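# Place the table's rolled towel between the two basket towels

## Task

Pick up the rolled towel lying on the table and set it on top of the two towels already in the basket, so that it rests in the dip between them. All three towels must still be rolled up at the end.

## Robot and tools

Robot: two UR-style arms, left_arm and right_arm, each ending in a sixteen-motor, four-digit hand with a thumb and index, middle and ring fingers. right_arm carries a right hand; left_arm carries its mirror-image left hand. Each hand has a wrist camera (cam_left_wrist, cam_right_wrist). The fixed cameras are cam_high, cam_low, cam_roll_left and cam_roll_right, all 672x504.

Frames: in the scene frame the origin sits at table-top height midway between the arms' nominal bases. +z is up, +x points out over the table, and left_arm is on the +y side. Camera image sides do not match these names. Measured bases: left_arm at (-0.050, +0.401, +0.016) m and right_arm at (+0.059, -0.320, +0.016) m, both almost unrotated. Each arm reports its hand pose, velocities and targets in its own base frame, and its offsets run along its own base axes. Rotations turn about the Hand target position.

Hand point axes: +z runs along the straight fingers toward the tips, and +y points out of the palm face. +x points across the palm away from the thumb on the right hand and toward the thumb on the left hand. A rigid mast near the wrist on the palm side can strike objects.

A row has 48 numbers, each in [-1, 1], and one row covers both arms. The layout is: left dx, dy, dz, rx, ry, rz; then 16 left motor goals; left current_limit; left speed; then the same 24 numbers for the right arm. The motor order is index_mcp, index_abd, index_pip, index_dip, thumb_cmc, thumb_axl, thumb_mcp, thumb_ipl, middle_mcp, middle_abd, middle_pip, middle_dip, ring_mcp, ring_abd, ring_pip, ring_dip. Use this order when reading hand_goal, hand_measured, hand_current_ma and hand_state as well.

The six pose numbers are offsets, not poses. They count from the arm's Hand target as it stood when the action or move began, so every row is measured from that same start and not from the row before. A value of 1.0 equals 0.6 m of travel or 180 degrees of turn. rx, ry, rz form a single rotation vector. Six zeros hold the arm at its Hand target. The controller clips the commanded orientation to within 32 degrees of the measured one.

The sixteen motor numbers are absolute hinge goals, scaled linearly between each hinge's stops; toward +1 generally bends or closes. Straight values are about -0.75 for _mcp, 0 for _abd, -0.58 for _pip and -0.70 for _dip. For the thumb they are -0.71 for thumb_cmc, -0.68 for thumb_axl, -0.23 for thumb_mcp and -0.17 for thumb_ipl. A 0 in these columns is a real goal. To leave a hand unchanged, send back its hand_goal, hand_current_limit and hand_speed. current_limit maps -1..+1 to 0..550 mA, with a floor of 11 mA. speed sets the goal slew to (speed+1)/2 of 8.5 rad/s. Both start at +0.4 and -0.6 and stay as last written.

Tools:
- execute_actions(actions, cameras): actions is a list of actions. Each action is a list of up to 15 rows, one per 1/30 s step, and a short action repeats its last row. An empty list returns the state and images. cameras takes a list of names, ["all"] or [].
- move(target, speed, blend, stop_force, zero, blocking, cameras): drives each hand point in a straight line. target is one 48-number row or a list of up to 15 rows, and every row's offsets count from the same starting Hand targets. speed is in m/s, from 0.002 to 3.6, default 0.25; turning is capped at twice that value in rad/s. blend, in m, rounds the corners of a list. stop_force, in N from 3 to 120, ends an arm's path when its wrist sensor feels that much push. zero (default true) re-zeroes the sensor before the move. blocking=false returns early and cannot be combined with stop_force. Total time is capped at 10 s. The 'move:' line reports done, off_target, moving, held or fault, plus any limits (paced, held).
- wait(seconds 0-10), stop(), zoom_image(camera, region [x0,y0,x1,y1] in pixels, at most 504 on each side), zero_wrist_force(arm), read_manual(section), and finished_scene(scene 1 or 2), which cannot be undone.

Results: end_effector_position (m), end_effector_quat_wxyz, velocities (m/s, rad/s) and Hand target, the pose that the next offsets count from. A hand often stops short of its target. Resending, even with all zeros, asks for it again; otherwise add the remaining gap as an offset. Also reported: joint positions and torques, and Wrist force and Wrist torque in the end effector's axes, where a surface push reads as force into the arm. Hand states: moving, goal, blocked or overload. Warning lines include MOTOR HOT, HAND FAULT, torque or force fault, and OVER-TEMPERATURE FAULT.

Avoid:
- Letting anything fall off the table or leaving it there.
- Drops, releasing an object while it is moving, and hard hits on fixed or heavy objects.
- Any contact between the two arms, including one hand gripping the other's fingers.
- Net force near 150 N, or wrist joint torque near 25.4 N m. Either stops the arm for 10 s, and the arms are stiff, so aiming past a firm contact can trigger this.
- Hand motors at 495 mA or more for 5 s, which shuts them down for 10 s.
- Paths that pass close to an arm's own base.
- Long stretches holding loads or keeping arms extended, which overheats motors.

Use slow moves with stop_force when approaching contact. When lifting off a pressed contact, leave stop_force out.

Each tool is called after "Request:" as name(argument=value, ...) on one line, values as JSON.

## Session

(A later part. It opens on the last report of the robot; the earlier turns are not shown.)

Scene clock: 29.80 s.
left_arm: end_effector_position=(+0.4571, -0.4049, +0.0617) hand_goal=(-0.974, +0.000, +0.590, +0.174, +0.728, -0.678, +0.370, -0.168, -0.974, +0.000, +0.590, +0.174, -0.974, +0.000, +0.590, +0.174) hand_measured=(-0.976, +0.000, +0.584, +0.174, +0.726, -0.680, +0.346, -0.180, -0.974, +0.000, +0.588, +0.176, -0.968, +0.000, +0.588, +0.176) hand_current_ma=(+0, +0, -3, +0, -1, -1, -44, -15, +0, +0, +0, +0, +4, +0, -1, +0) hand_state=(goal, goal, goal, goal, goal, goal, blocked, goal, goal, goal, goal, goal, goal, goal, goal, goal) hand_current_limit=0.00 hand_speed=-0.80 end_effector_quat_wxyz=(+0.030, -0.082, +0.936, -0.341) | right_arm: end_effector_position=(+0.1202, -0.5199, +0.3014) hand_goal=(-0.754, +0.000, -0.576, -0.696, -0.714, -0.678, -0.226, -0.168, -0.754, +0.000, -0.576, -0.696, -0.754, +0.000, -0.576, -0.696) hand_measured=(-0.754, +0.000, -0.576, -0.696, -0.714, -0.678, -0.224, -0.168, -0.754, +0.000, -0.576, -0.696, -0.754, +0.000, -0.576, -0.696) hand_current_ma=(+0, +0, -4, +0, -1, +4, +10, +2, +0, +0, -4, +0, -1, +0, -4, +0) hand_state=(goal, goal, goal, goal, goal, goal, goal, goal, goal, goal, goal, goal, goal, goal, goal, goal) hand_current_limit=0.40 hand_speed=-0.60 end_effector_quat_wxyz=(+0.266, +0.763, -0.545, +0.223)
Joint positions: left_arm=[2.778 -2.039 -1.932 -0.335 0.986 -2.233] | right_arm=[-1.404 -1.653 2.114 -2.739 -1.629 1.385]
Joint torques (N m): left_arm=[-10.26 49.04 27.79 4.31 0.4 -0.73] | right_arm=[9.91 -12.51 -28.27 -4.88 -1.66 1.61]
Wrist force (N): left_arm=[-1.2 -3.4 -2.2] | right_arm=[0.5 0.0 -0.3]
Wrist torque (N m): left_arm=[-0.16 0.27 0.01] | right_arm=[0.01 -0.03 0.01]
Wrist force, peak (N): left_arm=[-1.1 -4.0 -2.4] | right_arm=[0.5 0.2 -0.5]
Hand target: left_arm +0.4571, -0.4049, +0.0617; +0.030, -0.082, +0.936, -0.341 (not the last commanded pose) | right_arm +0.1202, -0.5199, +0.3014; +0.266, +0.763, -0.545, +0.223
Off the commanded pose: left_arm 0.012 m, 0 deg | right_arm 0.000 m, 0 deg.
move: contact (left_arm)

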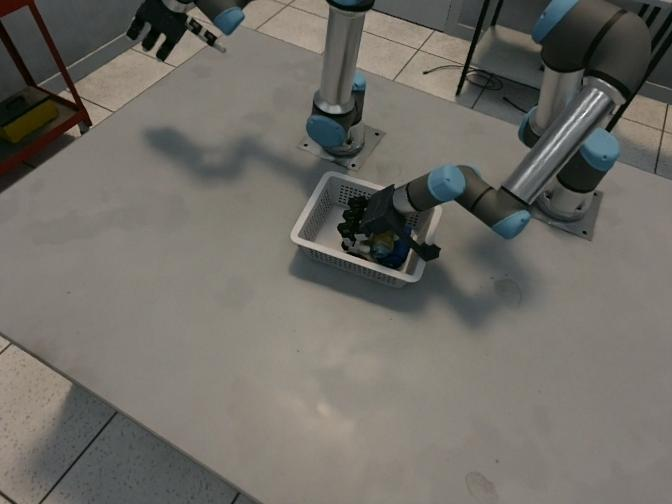

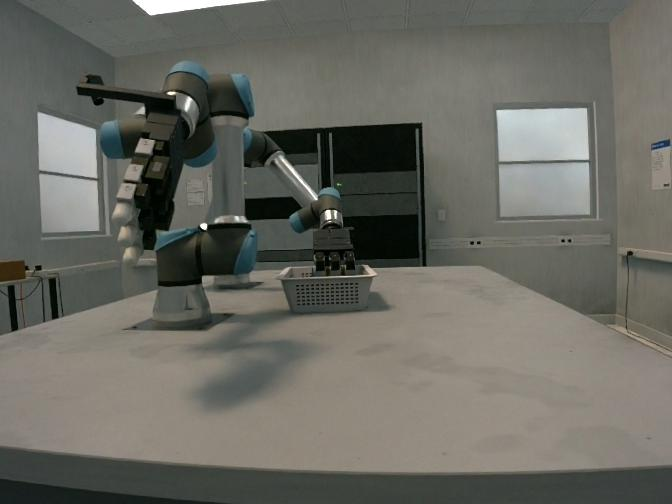

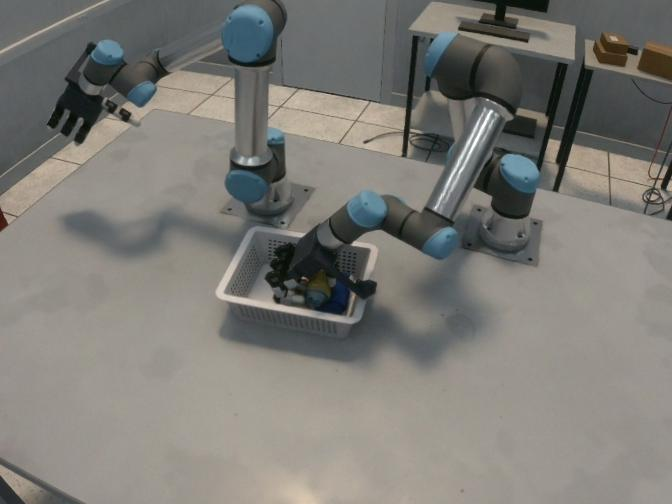

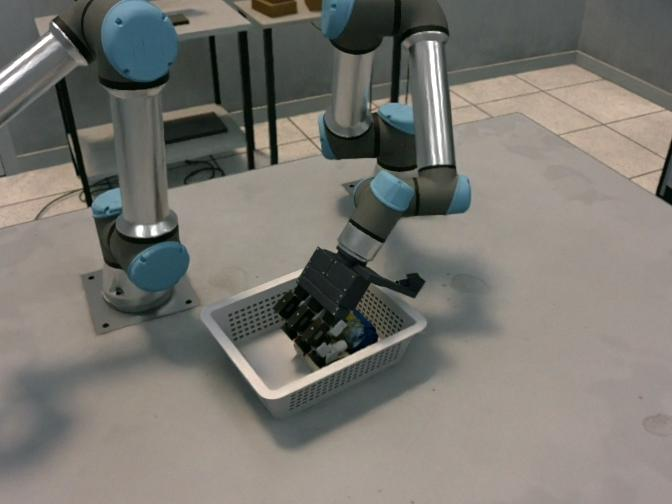

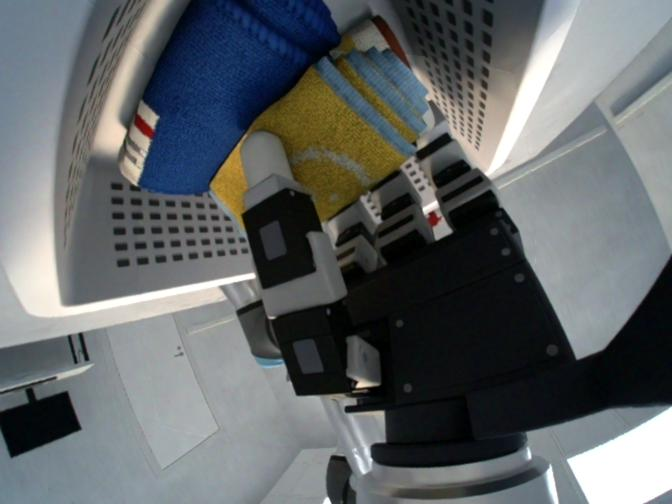

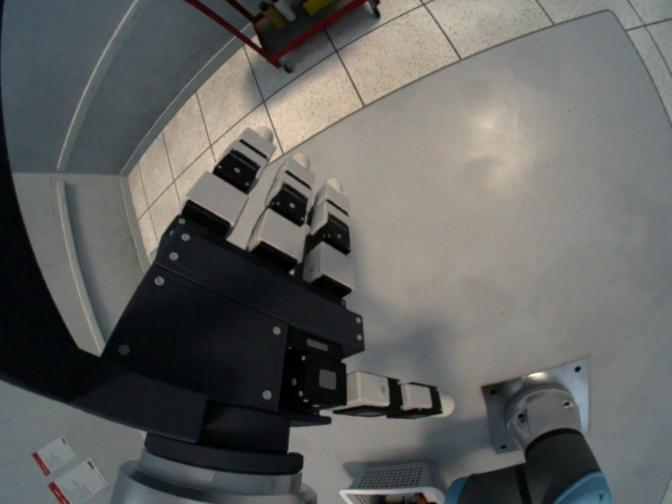

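Request:
move(target=[0, 0, 0.005, 0, 0, 0, -0.973, 0.0, 0.387, 0.391, 0.729, -0.678, 0.281, -0.168, -0.973, 0.0, 0.387, 0.391, -0.973, 0.0, 0.387, 0.391, 0.0, -0.9, 0, 0, 0, 0, 0, 0, -0.754, 0.0, -0.576, -0.696, -0.714, -0.678, -0.226, -0.168, -0.754, 0.0, -0.576, -0.696, -0.754, 0.0, -0.576, -0.696, 0.4, -0.6], speed=0.02, cameras=["cam_high", "cam_left_wrist", "cam_roll_right", "cam_roll_left"])

Request:
zoom_image(camera="cam_high", region=[320, 160, 440, 280])

Request:
zoom_image(camera="cam_roll_left", region=[240, 200, 390, 350])

Request:
zoom_image(camera="cam_left_wrist", region=[100, 0, 500, 250])

Scene clock: 30.90 s.
left_arm: end_effector_position=(+0.4571, -0.4049, +0.0648) hand_goal=(-0.974, +0.000, +0.386, +0.390, +0.728, -0.678, +0.280, -0.168, -0.974, +0.000, +0.386, +0.390, -0.974, +0.000, +0.386, +0.390) hand_measured=(-0.970, +0.000, +0.388, +0.386, +0.726, -0.680, +0.282, -0.170, -0.970, +0.000, +0.388, +0.386, -0.968, +0.000, +0.388, +0.386) hand_current_ma=(+1, +0, +1, -2, -1, -1, +2, -1, +2, +0, +1, -2, +4, +0, +1, -1) hand_state=(goal, goal, goal, goal, goal, goal, goal, goal, goal, goal, goal, goal, goal, goal, goal, goal) hand_current_limit=0.00 hand_speed=-0.90 end_effector_quat_wxyz=(+0.030, -0.082, +0.936, -0.341) | right_arm: end_effector_position=(+0.1202, -0.5199, +0.3014) hand_goal=(-0.754, +0.000, -0.576, -0.696, -0.714, -0.678, -0.226, -0.168, -0.754, +0.000, -0.576, -0.696, -0.754, +0.000, -0.576, -0.696) hand_measured=(-0.754, +0.000, -0.576, -0.696, -0.714, -0.678, -0.224, -0.168, -0.754, +0.000, -0.576, -0.696, -0.754, +0.000, -0.576, -0.696) hand_current_ma=(+0, +0, -4, +0, -1, +4, +10, +2, +0, +0, -4, +0, -1, +0, -4, +0) hand_state=(goal, goal, goal, goal, goal, goal, goal, goal, goal, goal, goal, goal, goal, goal, goal, goal) hand_current_limit=0.40 hand_speed=-0.60 end_effector_quat_wxyz=(+0.266, +0.763, -0.545, +0.223)
Joint positions: left_arm=[2.778 -2.033 -1.93 -0.342 0.986 -2.233] | right_arm=[-1.404 -1.653 2.114 -2.739 -1.629 1.385]
Joint torques (N m): left_arm=[-10.88 37.4 24.71 4.6 0.22 -1.16] | right_arm=[9.97 -12.61 -28.48 -4.78 -1.59 1.68]
Wrist force (N): left_arm=[-0.9 -1.4 -0.2] | right_arm=[0.5 0.2 -0.5]
Wrist torque (N m): left_arm=[-0.14 0.25 0.02] | right_arm=[0.06 -0.04 0.02]
Wrist force, peak (N): left_arm=[-1.1 -3.4 -2.2] | right_arm=[0.5 0.2 -0.5]
Hand target: left_arm +0.4571, -0.4049, +0.0647; +0.030, -0.082, +0.936, -0.341 | right_arm +0.1202, -0.5199, +0.3014; +0.266, +0.763, -0.545, +0.223
Off the commanded pose: left_arm 0.000 m, 0 deg | right_arm 0.000 m, 0 deg.
move: done
Images, in order (width x height): cam_high 672x504, cam_roll_left 672x504, cam_roll_right 672x504, cam_left_wrist 672x504.

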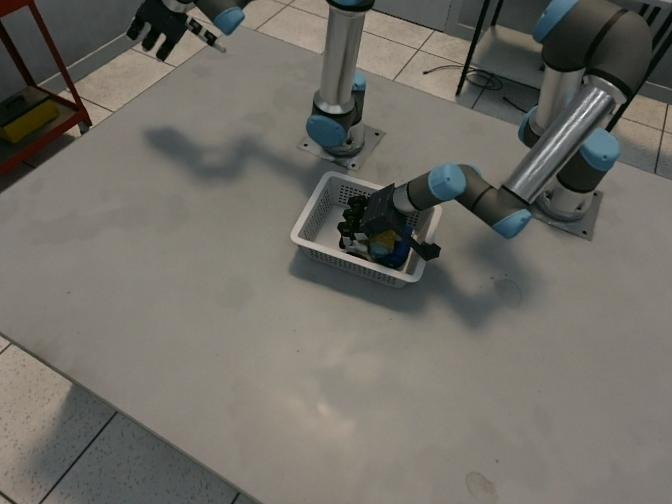

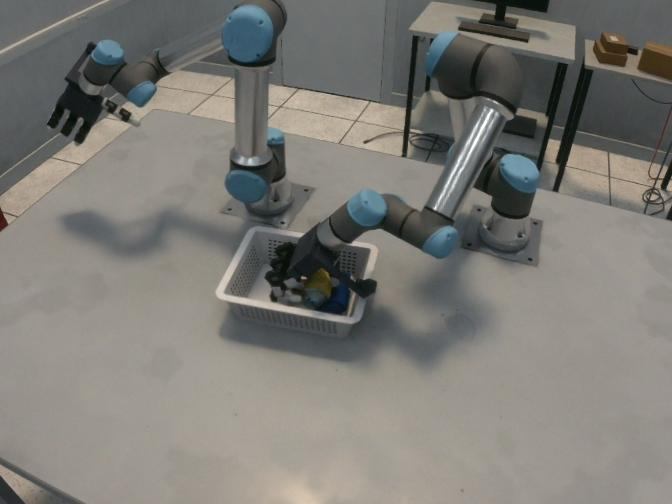

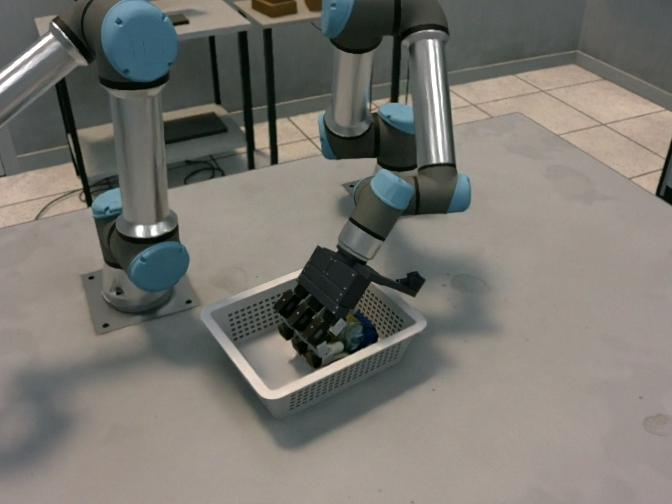

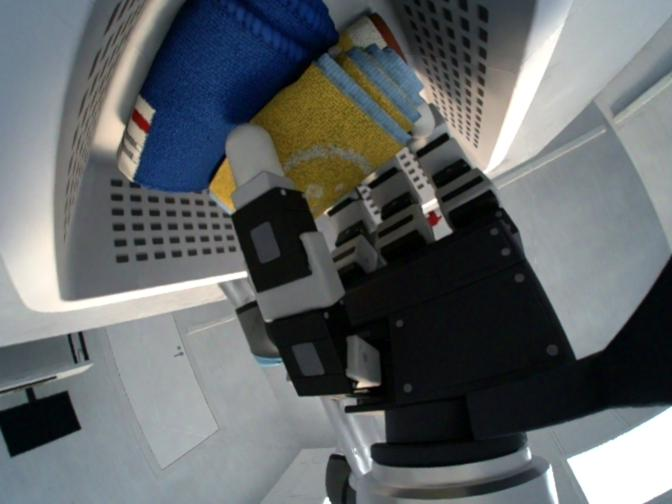

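Scaled by 4.200 from the camera's 672x504 image, which has a finer 960x720 frame.

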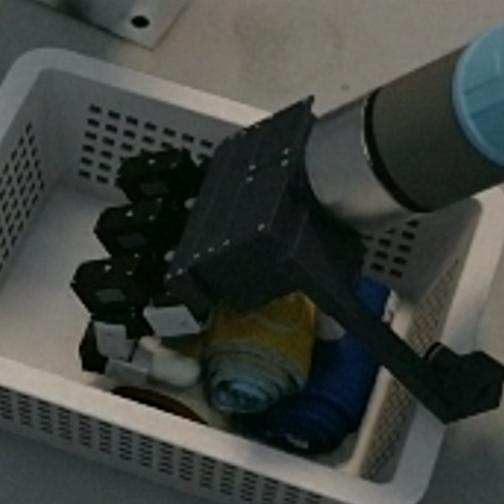

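Scaled by 3.360 from the camera's 672x504 image, which has a finer 960x720 frame.

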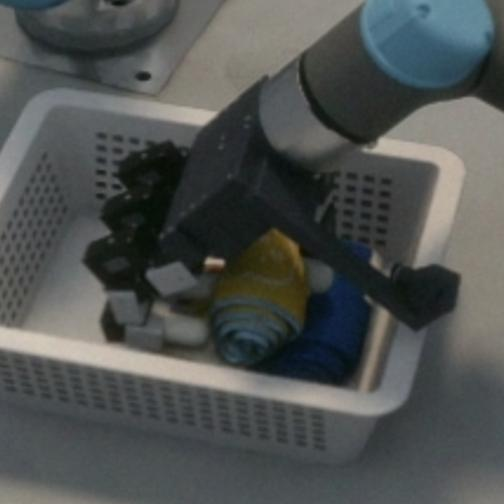

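Scaled by 1.260 from the camera's 672x504 image, which has a finer 960x720 frame.

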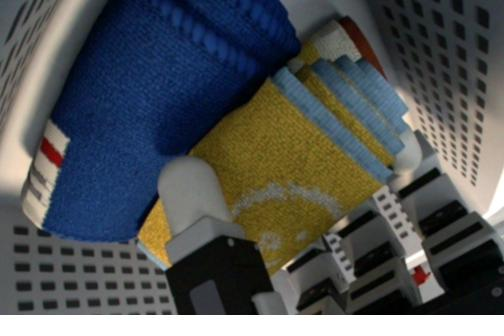

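Request:
move(target=[0, 0, 0.06, 0, 0, 0, -0.973, 0.0, 0.3, 0.5, 0.729, -0.678, 0.27, -0.168, -0.973, 0.0, 0.3, 0.5, -0.973, 0.0, 0.3, 0.5, 0.0, -0.9, 0, 0, 0, 0, 0, 0, -0.754, 0.0, -0.576, -0.696, -0.714, -0.678, -0.226, -0.168, -0.754, 0.0, -0.576, -0.696, -0.754, 0.0, -0.576, -0.696, 0.4, -0.6], speed=0.03, cameras=["cam_high", "cam_left_wrist", "cam_roll_left"])

Request:
zoom_image(camera="cam_roll_left", region=[240, 200, 390, 350])

Request:
zoom_image(camera="cam_left_wrist", region=[100, 0, 500, 250])

Scene clock: 32.53 s.
left_arm: end_effector_position=(+0.4572, -0.4049, +0.1010) hand_goal=(-0.974, +0.000, +0.300, +0.500, +0.728, -0.678, +0.270, -0.168, -0.974, +0.000, +0.300, +0.500, -0.974, +0.000, +0.300, +0.500) hand_measured=(-0.970, +0.000, +0.302, +0.496, +0.726, -0.680, +0.274, -0.170, -0.970, +0.000, +0.302, +0.496, -0.968, +0.000, +0.302, +0.496) hand_current_ma=(+2, +0, +1, -1, -1, -1, +2, -1, +2, +0, +1, -1, +4, +0, +1, -1) hand_state=(goal, goal, goal, goal, goal, goal, goal, goal, goal, goal, goal, goal, goal, goal, goal, goal) hand_current_limit=0.00 hand_speed=-0.90 end_effector_quat_wxyz=(+0.030, -0.082, +0.936, -0.341) end_effector_velocity=(+0.001, +0.000, -0.001) end_effector_angular_velocity=(-0.001, -0.003, +0.000) | right_arm: end_effector_position=(+0.1202, -0.5199, +0.3014) hand_goal=(-0.754, +0.000, -0.576, -0.696, -0.714, -0.678, -0.226, -0.168, -0.754, +0.000, -0.576, -0.696, -0.754, +0.000, -0.576, -0.696) hand_measured=(-0.754, +0.000, -0.576, -0.696, -0.714, -0.678, -0.224, -0.168, -0.754, +0.000, -0.576, -0.696, -0.754, +0.000, -0.576, -0.696) hand_current_ma=(+0, +0, -4, +0, -1, +4, +10, +2, +0, +0, -4, +0, -1, +0, -4, +0) hand_state=(goal, goal, goal, goal, goal, goal, goal, goal, goal, goal, goal, goal, goal, goal, goal, goal) hand_current_limit=0.40 hand_speed=-0.60 end_effector_quat_wxyz=(+0.266, +0.763, -0.545, +0.223)
Joint positions: left_arm=[2.778 -1.97 -1.904 -0.431 0.986 -2.233] | right_arm=[-1.404 -1.653 2.114 -2.739 -1.629 1.385]
Joint velocities: left_arm=[0 -0.003 0 0.006 0 0] | right_arm=[within noise]
Joint torques (N m): left_arm=[-11.27 25.17 12.18 4.86 0.26 -1.4] | right_arm=[10.01 -12.07 -28.73 -4.81 -1.6 1.62]
Wrist force (N): left_arm=[-1.0 -1.5 -0.6] | right_arm=[0.2 0.2 -0.5]
Wrist torque (N m): left_arm=[-0.12 0.23 0.04] | right_arm=[0.05 0.00 -0.01]
Wrist force, peak (N): left_arm=[-1.0 -1.8 -1.0] | right_arm=[0.4 0.1 -0.8]
Hand target: left_arm +0.4571, -0.4049, +0.1007; +0.030, -0.082, +0.936, -0.341 | right_arm +0.1202, -0.5199, +0.3014; +0.266, +0.763, -0.545, +0.223
Off the commanded pose: left_arm 0.000 m, 0 deg | right_arm 0.000 m, 0 deg.
move: done
Images, in order (width x height): cam_high 672x504, cam_roll_left 672x504, cam_left_wrist 672x504.

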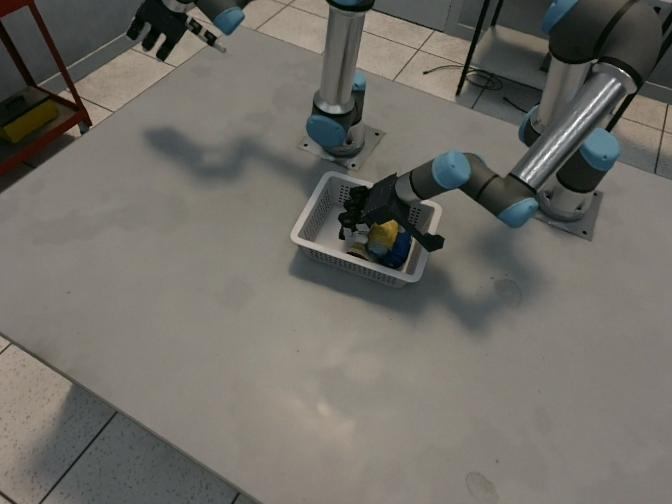

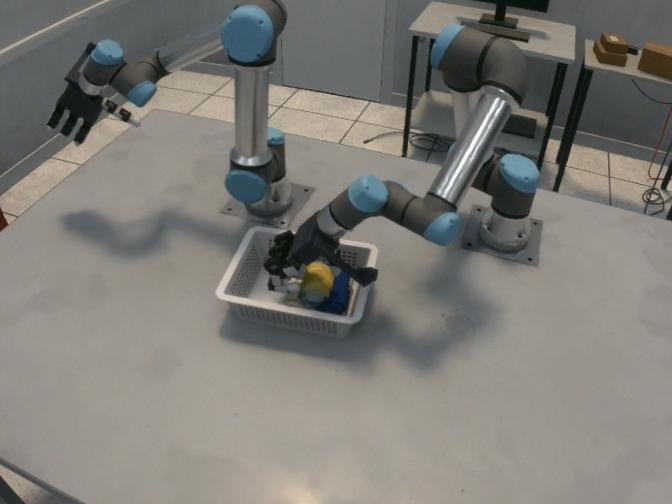

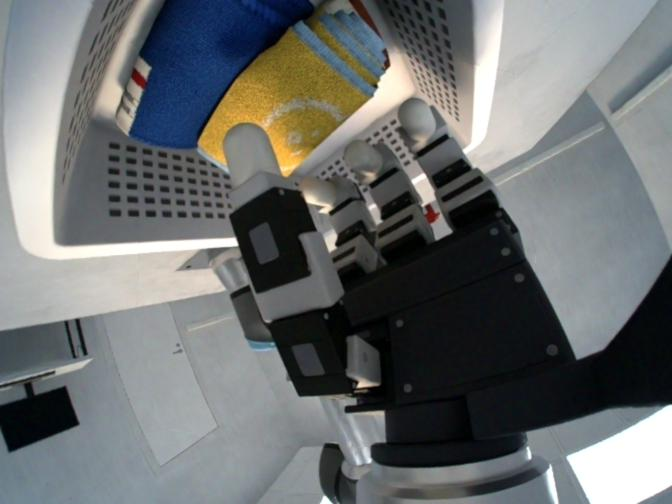

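Scaled by 3.360 from the camera's 672x504 image, which has a finer 960x720 frame.

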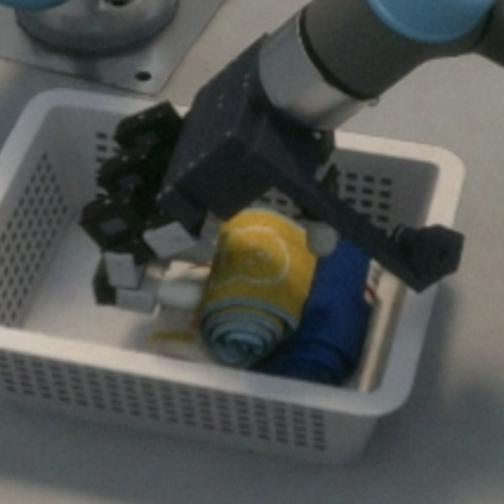

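Scaled by 1.260 from the camera's 672x504 image, which has a finer 960x720 frame.

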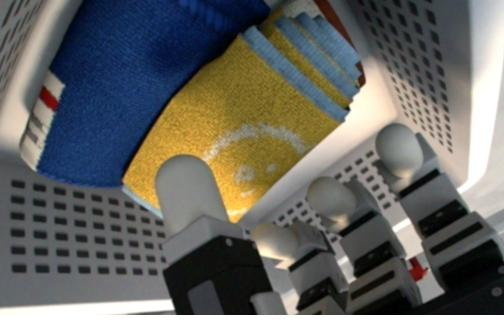

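Released. Lift away and inspect.

Request:
move(target=[[0, 0, 0.25, 0, 0, 0, -0.973, 0.0, 0.3, 0.5, 0.729, -0.678, 0.27, -0.168, -0.973, 0.0, 0.3, 0.5, -0.973, 0.0, 0.3, 0.5, 0.0, -0.6, 0, 0, 0, 0, 0, 0, -0.754, 0.0, -0.576, -0.696, -0.714, -0.678, -0.226, -0.168, -0.754, 0.0, -0.576, -0.696, -0.754, 0.0, -0.576, -0.696, 0.4, -0.6],[-0.05, 0.4, 0.3, 0, 0, 0, -0.973, 0.0, 0.3, 0.5, 0.729, -0.678, 0.27, -0.168, -0.973, 0.0, 0.3, 0.5, -0.973, 0.0, 0.3, 0.5, 0.0, -0.6, 0, 0, 0, 0, 0, 0, -0.754, 0.0, -0.576, -0.696, -0.714, -0.678, -0.226, -0.168, -0.754, 0.0, -0.576, -0.696, -0.754, 0.0, -0.576, -0.696, 0.4, -0.6]], speed=0.2, blend=0.04, cameras=["all"])

Request:
zoom_image(camera="cam_high", region=[335, 200, 435, 300])

Request:
zoom_image(camera="cam_roll_right", region=[260, 250, 430, 400])

Request:
zoom_image(camera="cam_roll_left", region=[250, 220, 390, 350])

Scene clock: 35.23 s.
left_arm: end_effector_position=(+0.4271, -0.1650, +0.2807) hand_goal=(-0.974, +0.000, +0.300, +0.500, +0.728, -0.678, +0.270, -0.168, -0.974, +0.000, +0.300, +0.500, -0.974, +0.000, +0.300, +0.500) hand_measured=(-0.970, +0.000, +0.302, +0.496, +0.726, -0.680, +0.272, -0.170, -0.968, +0.000, +0.302, +0.496, -0.968, +0.000, +0.302, +0.496) hand_current_ma=(+3, +0, +1, -1, -1, -1, +1, -1, +3, +0, +1, -1, +4, +0, +1, -1) hand_state=(goal, goal, goal, goal, goal, goal, goal, goal, goal, goal, goal, goal, goal, goal, goal, goal) hand_current_limit=0.00 hand_speed=-0.60 end_effector_quat_wxyz=(+0.030, -0.082, +0.936, -0.341) | right_arm: end_effector_position=(+0.1202, -0.5199, +0.3014) hand_goal=(-0.754, +0.000, -0.576, -0.696, -0.714, -0.678, -0.226, -0.168, -0.754, +0.000, -0.576, -0.696, -0.754, +0.000, -0.576, -0.696) hand_measured=(-0.754, +0.000, -0.576, -0.696, -0.714, -0.678, -0.224, -0.168, -0.754, +0.000, -0.576, -0.696, -0.754, +0.000, -0.576, -0.696) hand_current_ma=(+0, +0, -4, +0, -1, +4, +10, +2, +0, +0, -4, +0, -1, +0, -4, +0) hand_state=(goal, goal, goal, goal, goal, goal, goal, goal, goal, goal, goal, goal, goal, goal, goal, goal) hand_current_limit=0.40 hand_speed=-0.60 end_effector_quat_wxyz=(+0.266, +0.763, -0.545, +0.223)
Joint positions: left_arm=[3.267 -1.422 -1.914 -1.334 0.873 -1.635] | right_arm=[-1.404 -1.653 2.114 -2.739 -1.629 1.385]
Joint torques (N m): left_arm=[12.55 12.35 31.46 0.82 0.35 2.03] | right_arm=[10.42 -12.88 -28.91 -4.66 -1.5 1.45]
Wrist force (N): left_arm=[-0.6 -1.6 -0.7] | right_arm=[0.3 0.0 -0.1]
Wrist torque (N m): left_arm=[-0.13 0.18 0.19] | right_arm=[0.00 -0.02 0.01]
Wrist force, peak (N): left_arm=[-1.3 -2.4 -0.5] | right_arm=[0.7 -0.1 -0.4]
Hand target: left_arm +0.4271, -0.1649, +0.2807; +0.030, -0.082, +0.936, -0.341 | right_arm +0.1202, -0.5199, +0.3014; +0.266, +0.763, -0.545, +0.223
Off the commanded pose: left_arm 0.000 m, 0 deg | right_arm 0.000 m, 0 deg.
move: done

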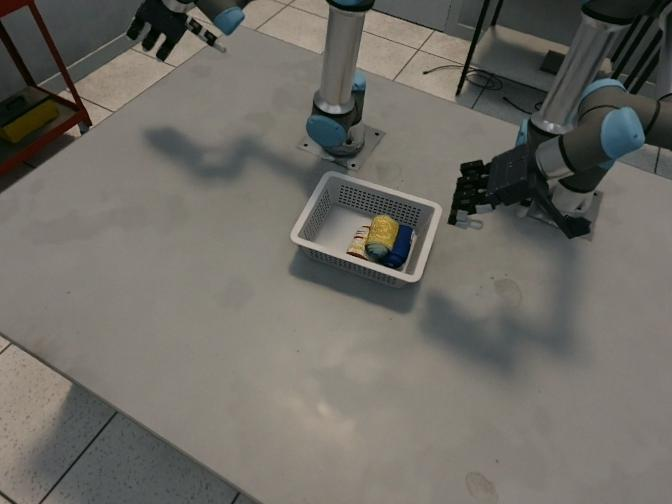

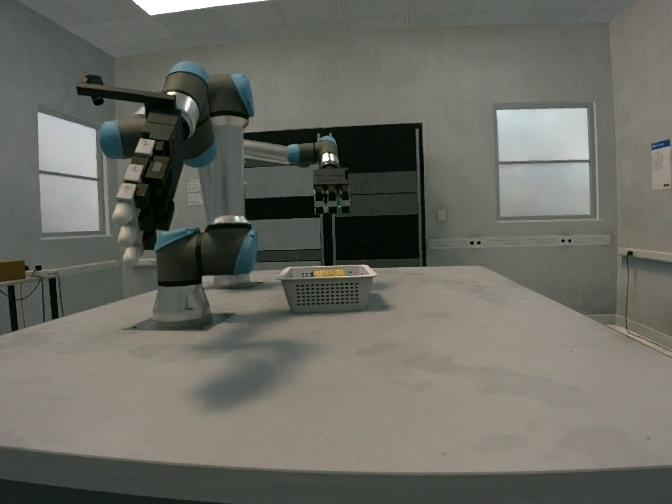

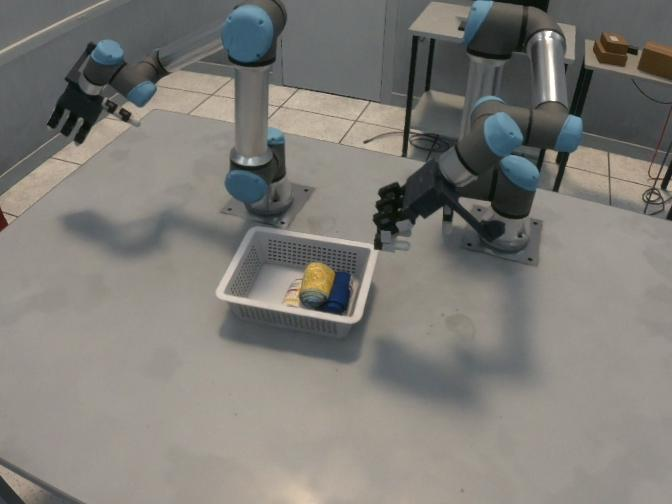

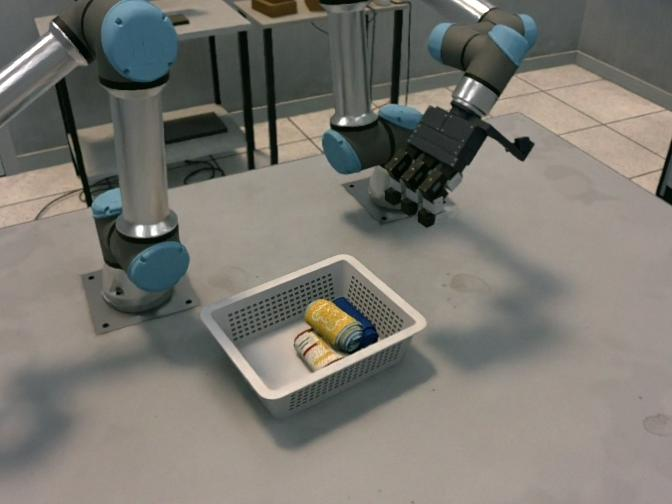

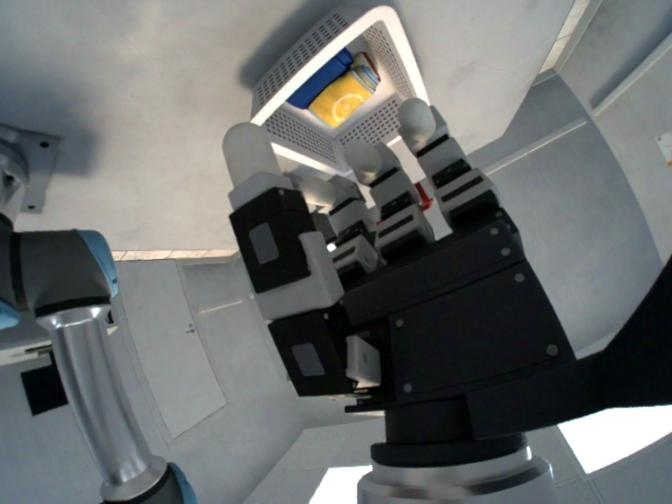

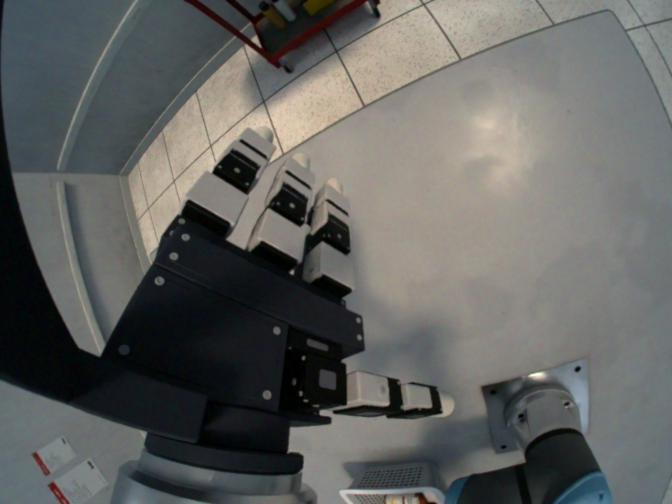

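Scaled by 5.040 from the camera's 672x504 image, which has a finer 960x720 frame.

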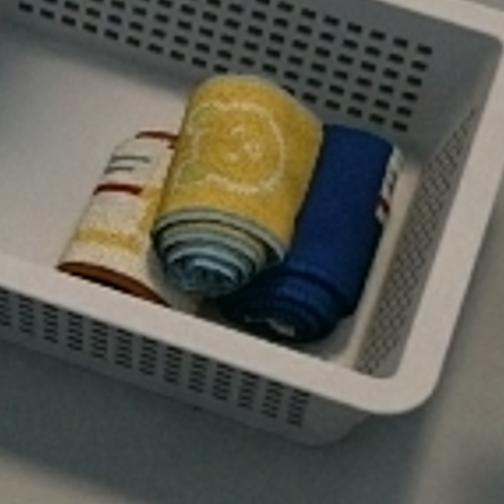

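Scaled by 2.965 from the camera's 672x504 image, which has a finer 960x720 frame.

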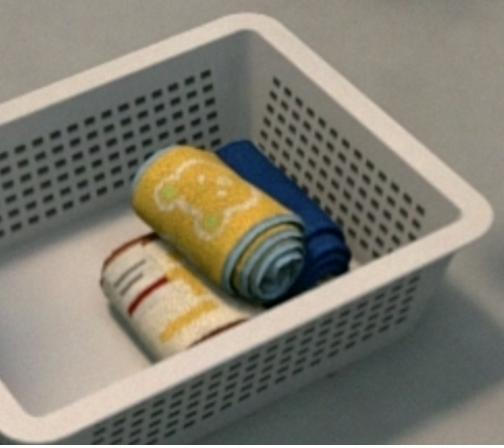

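Scaled by 3.600 from the camera's 672x504 image, which has a finer 960x720 frame.

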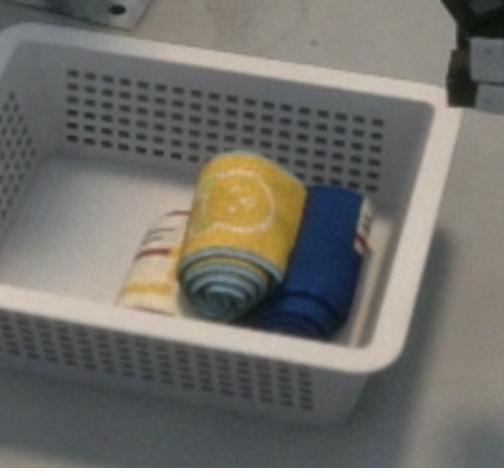

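Request:
finished_scene(scene=2)

The scene is finished: the task was done.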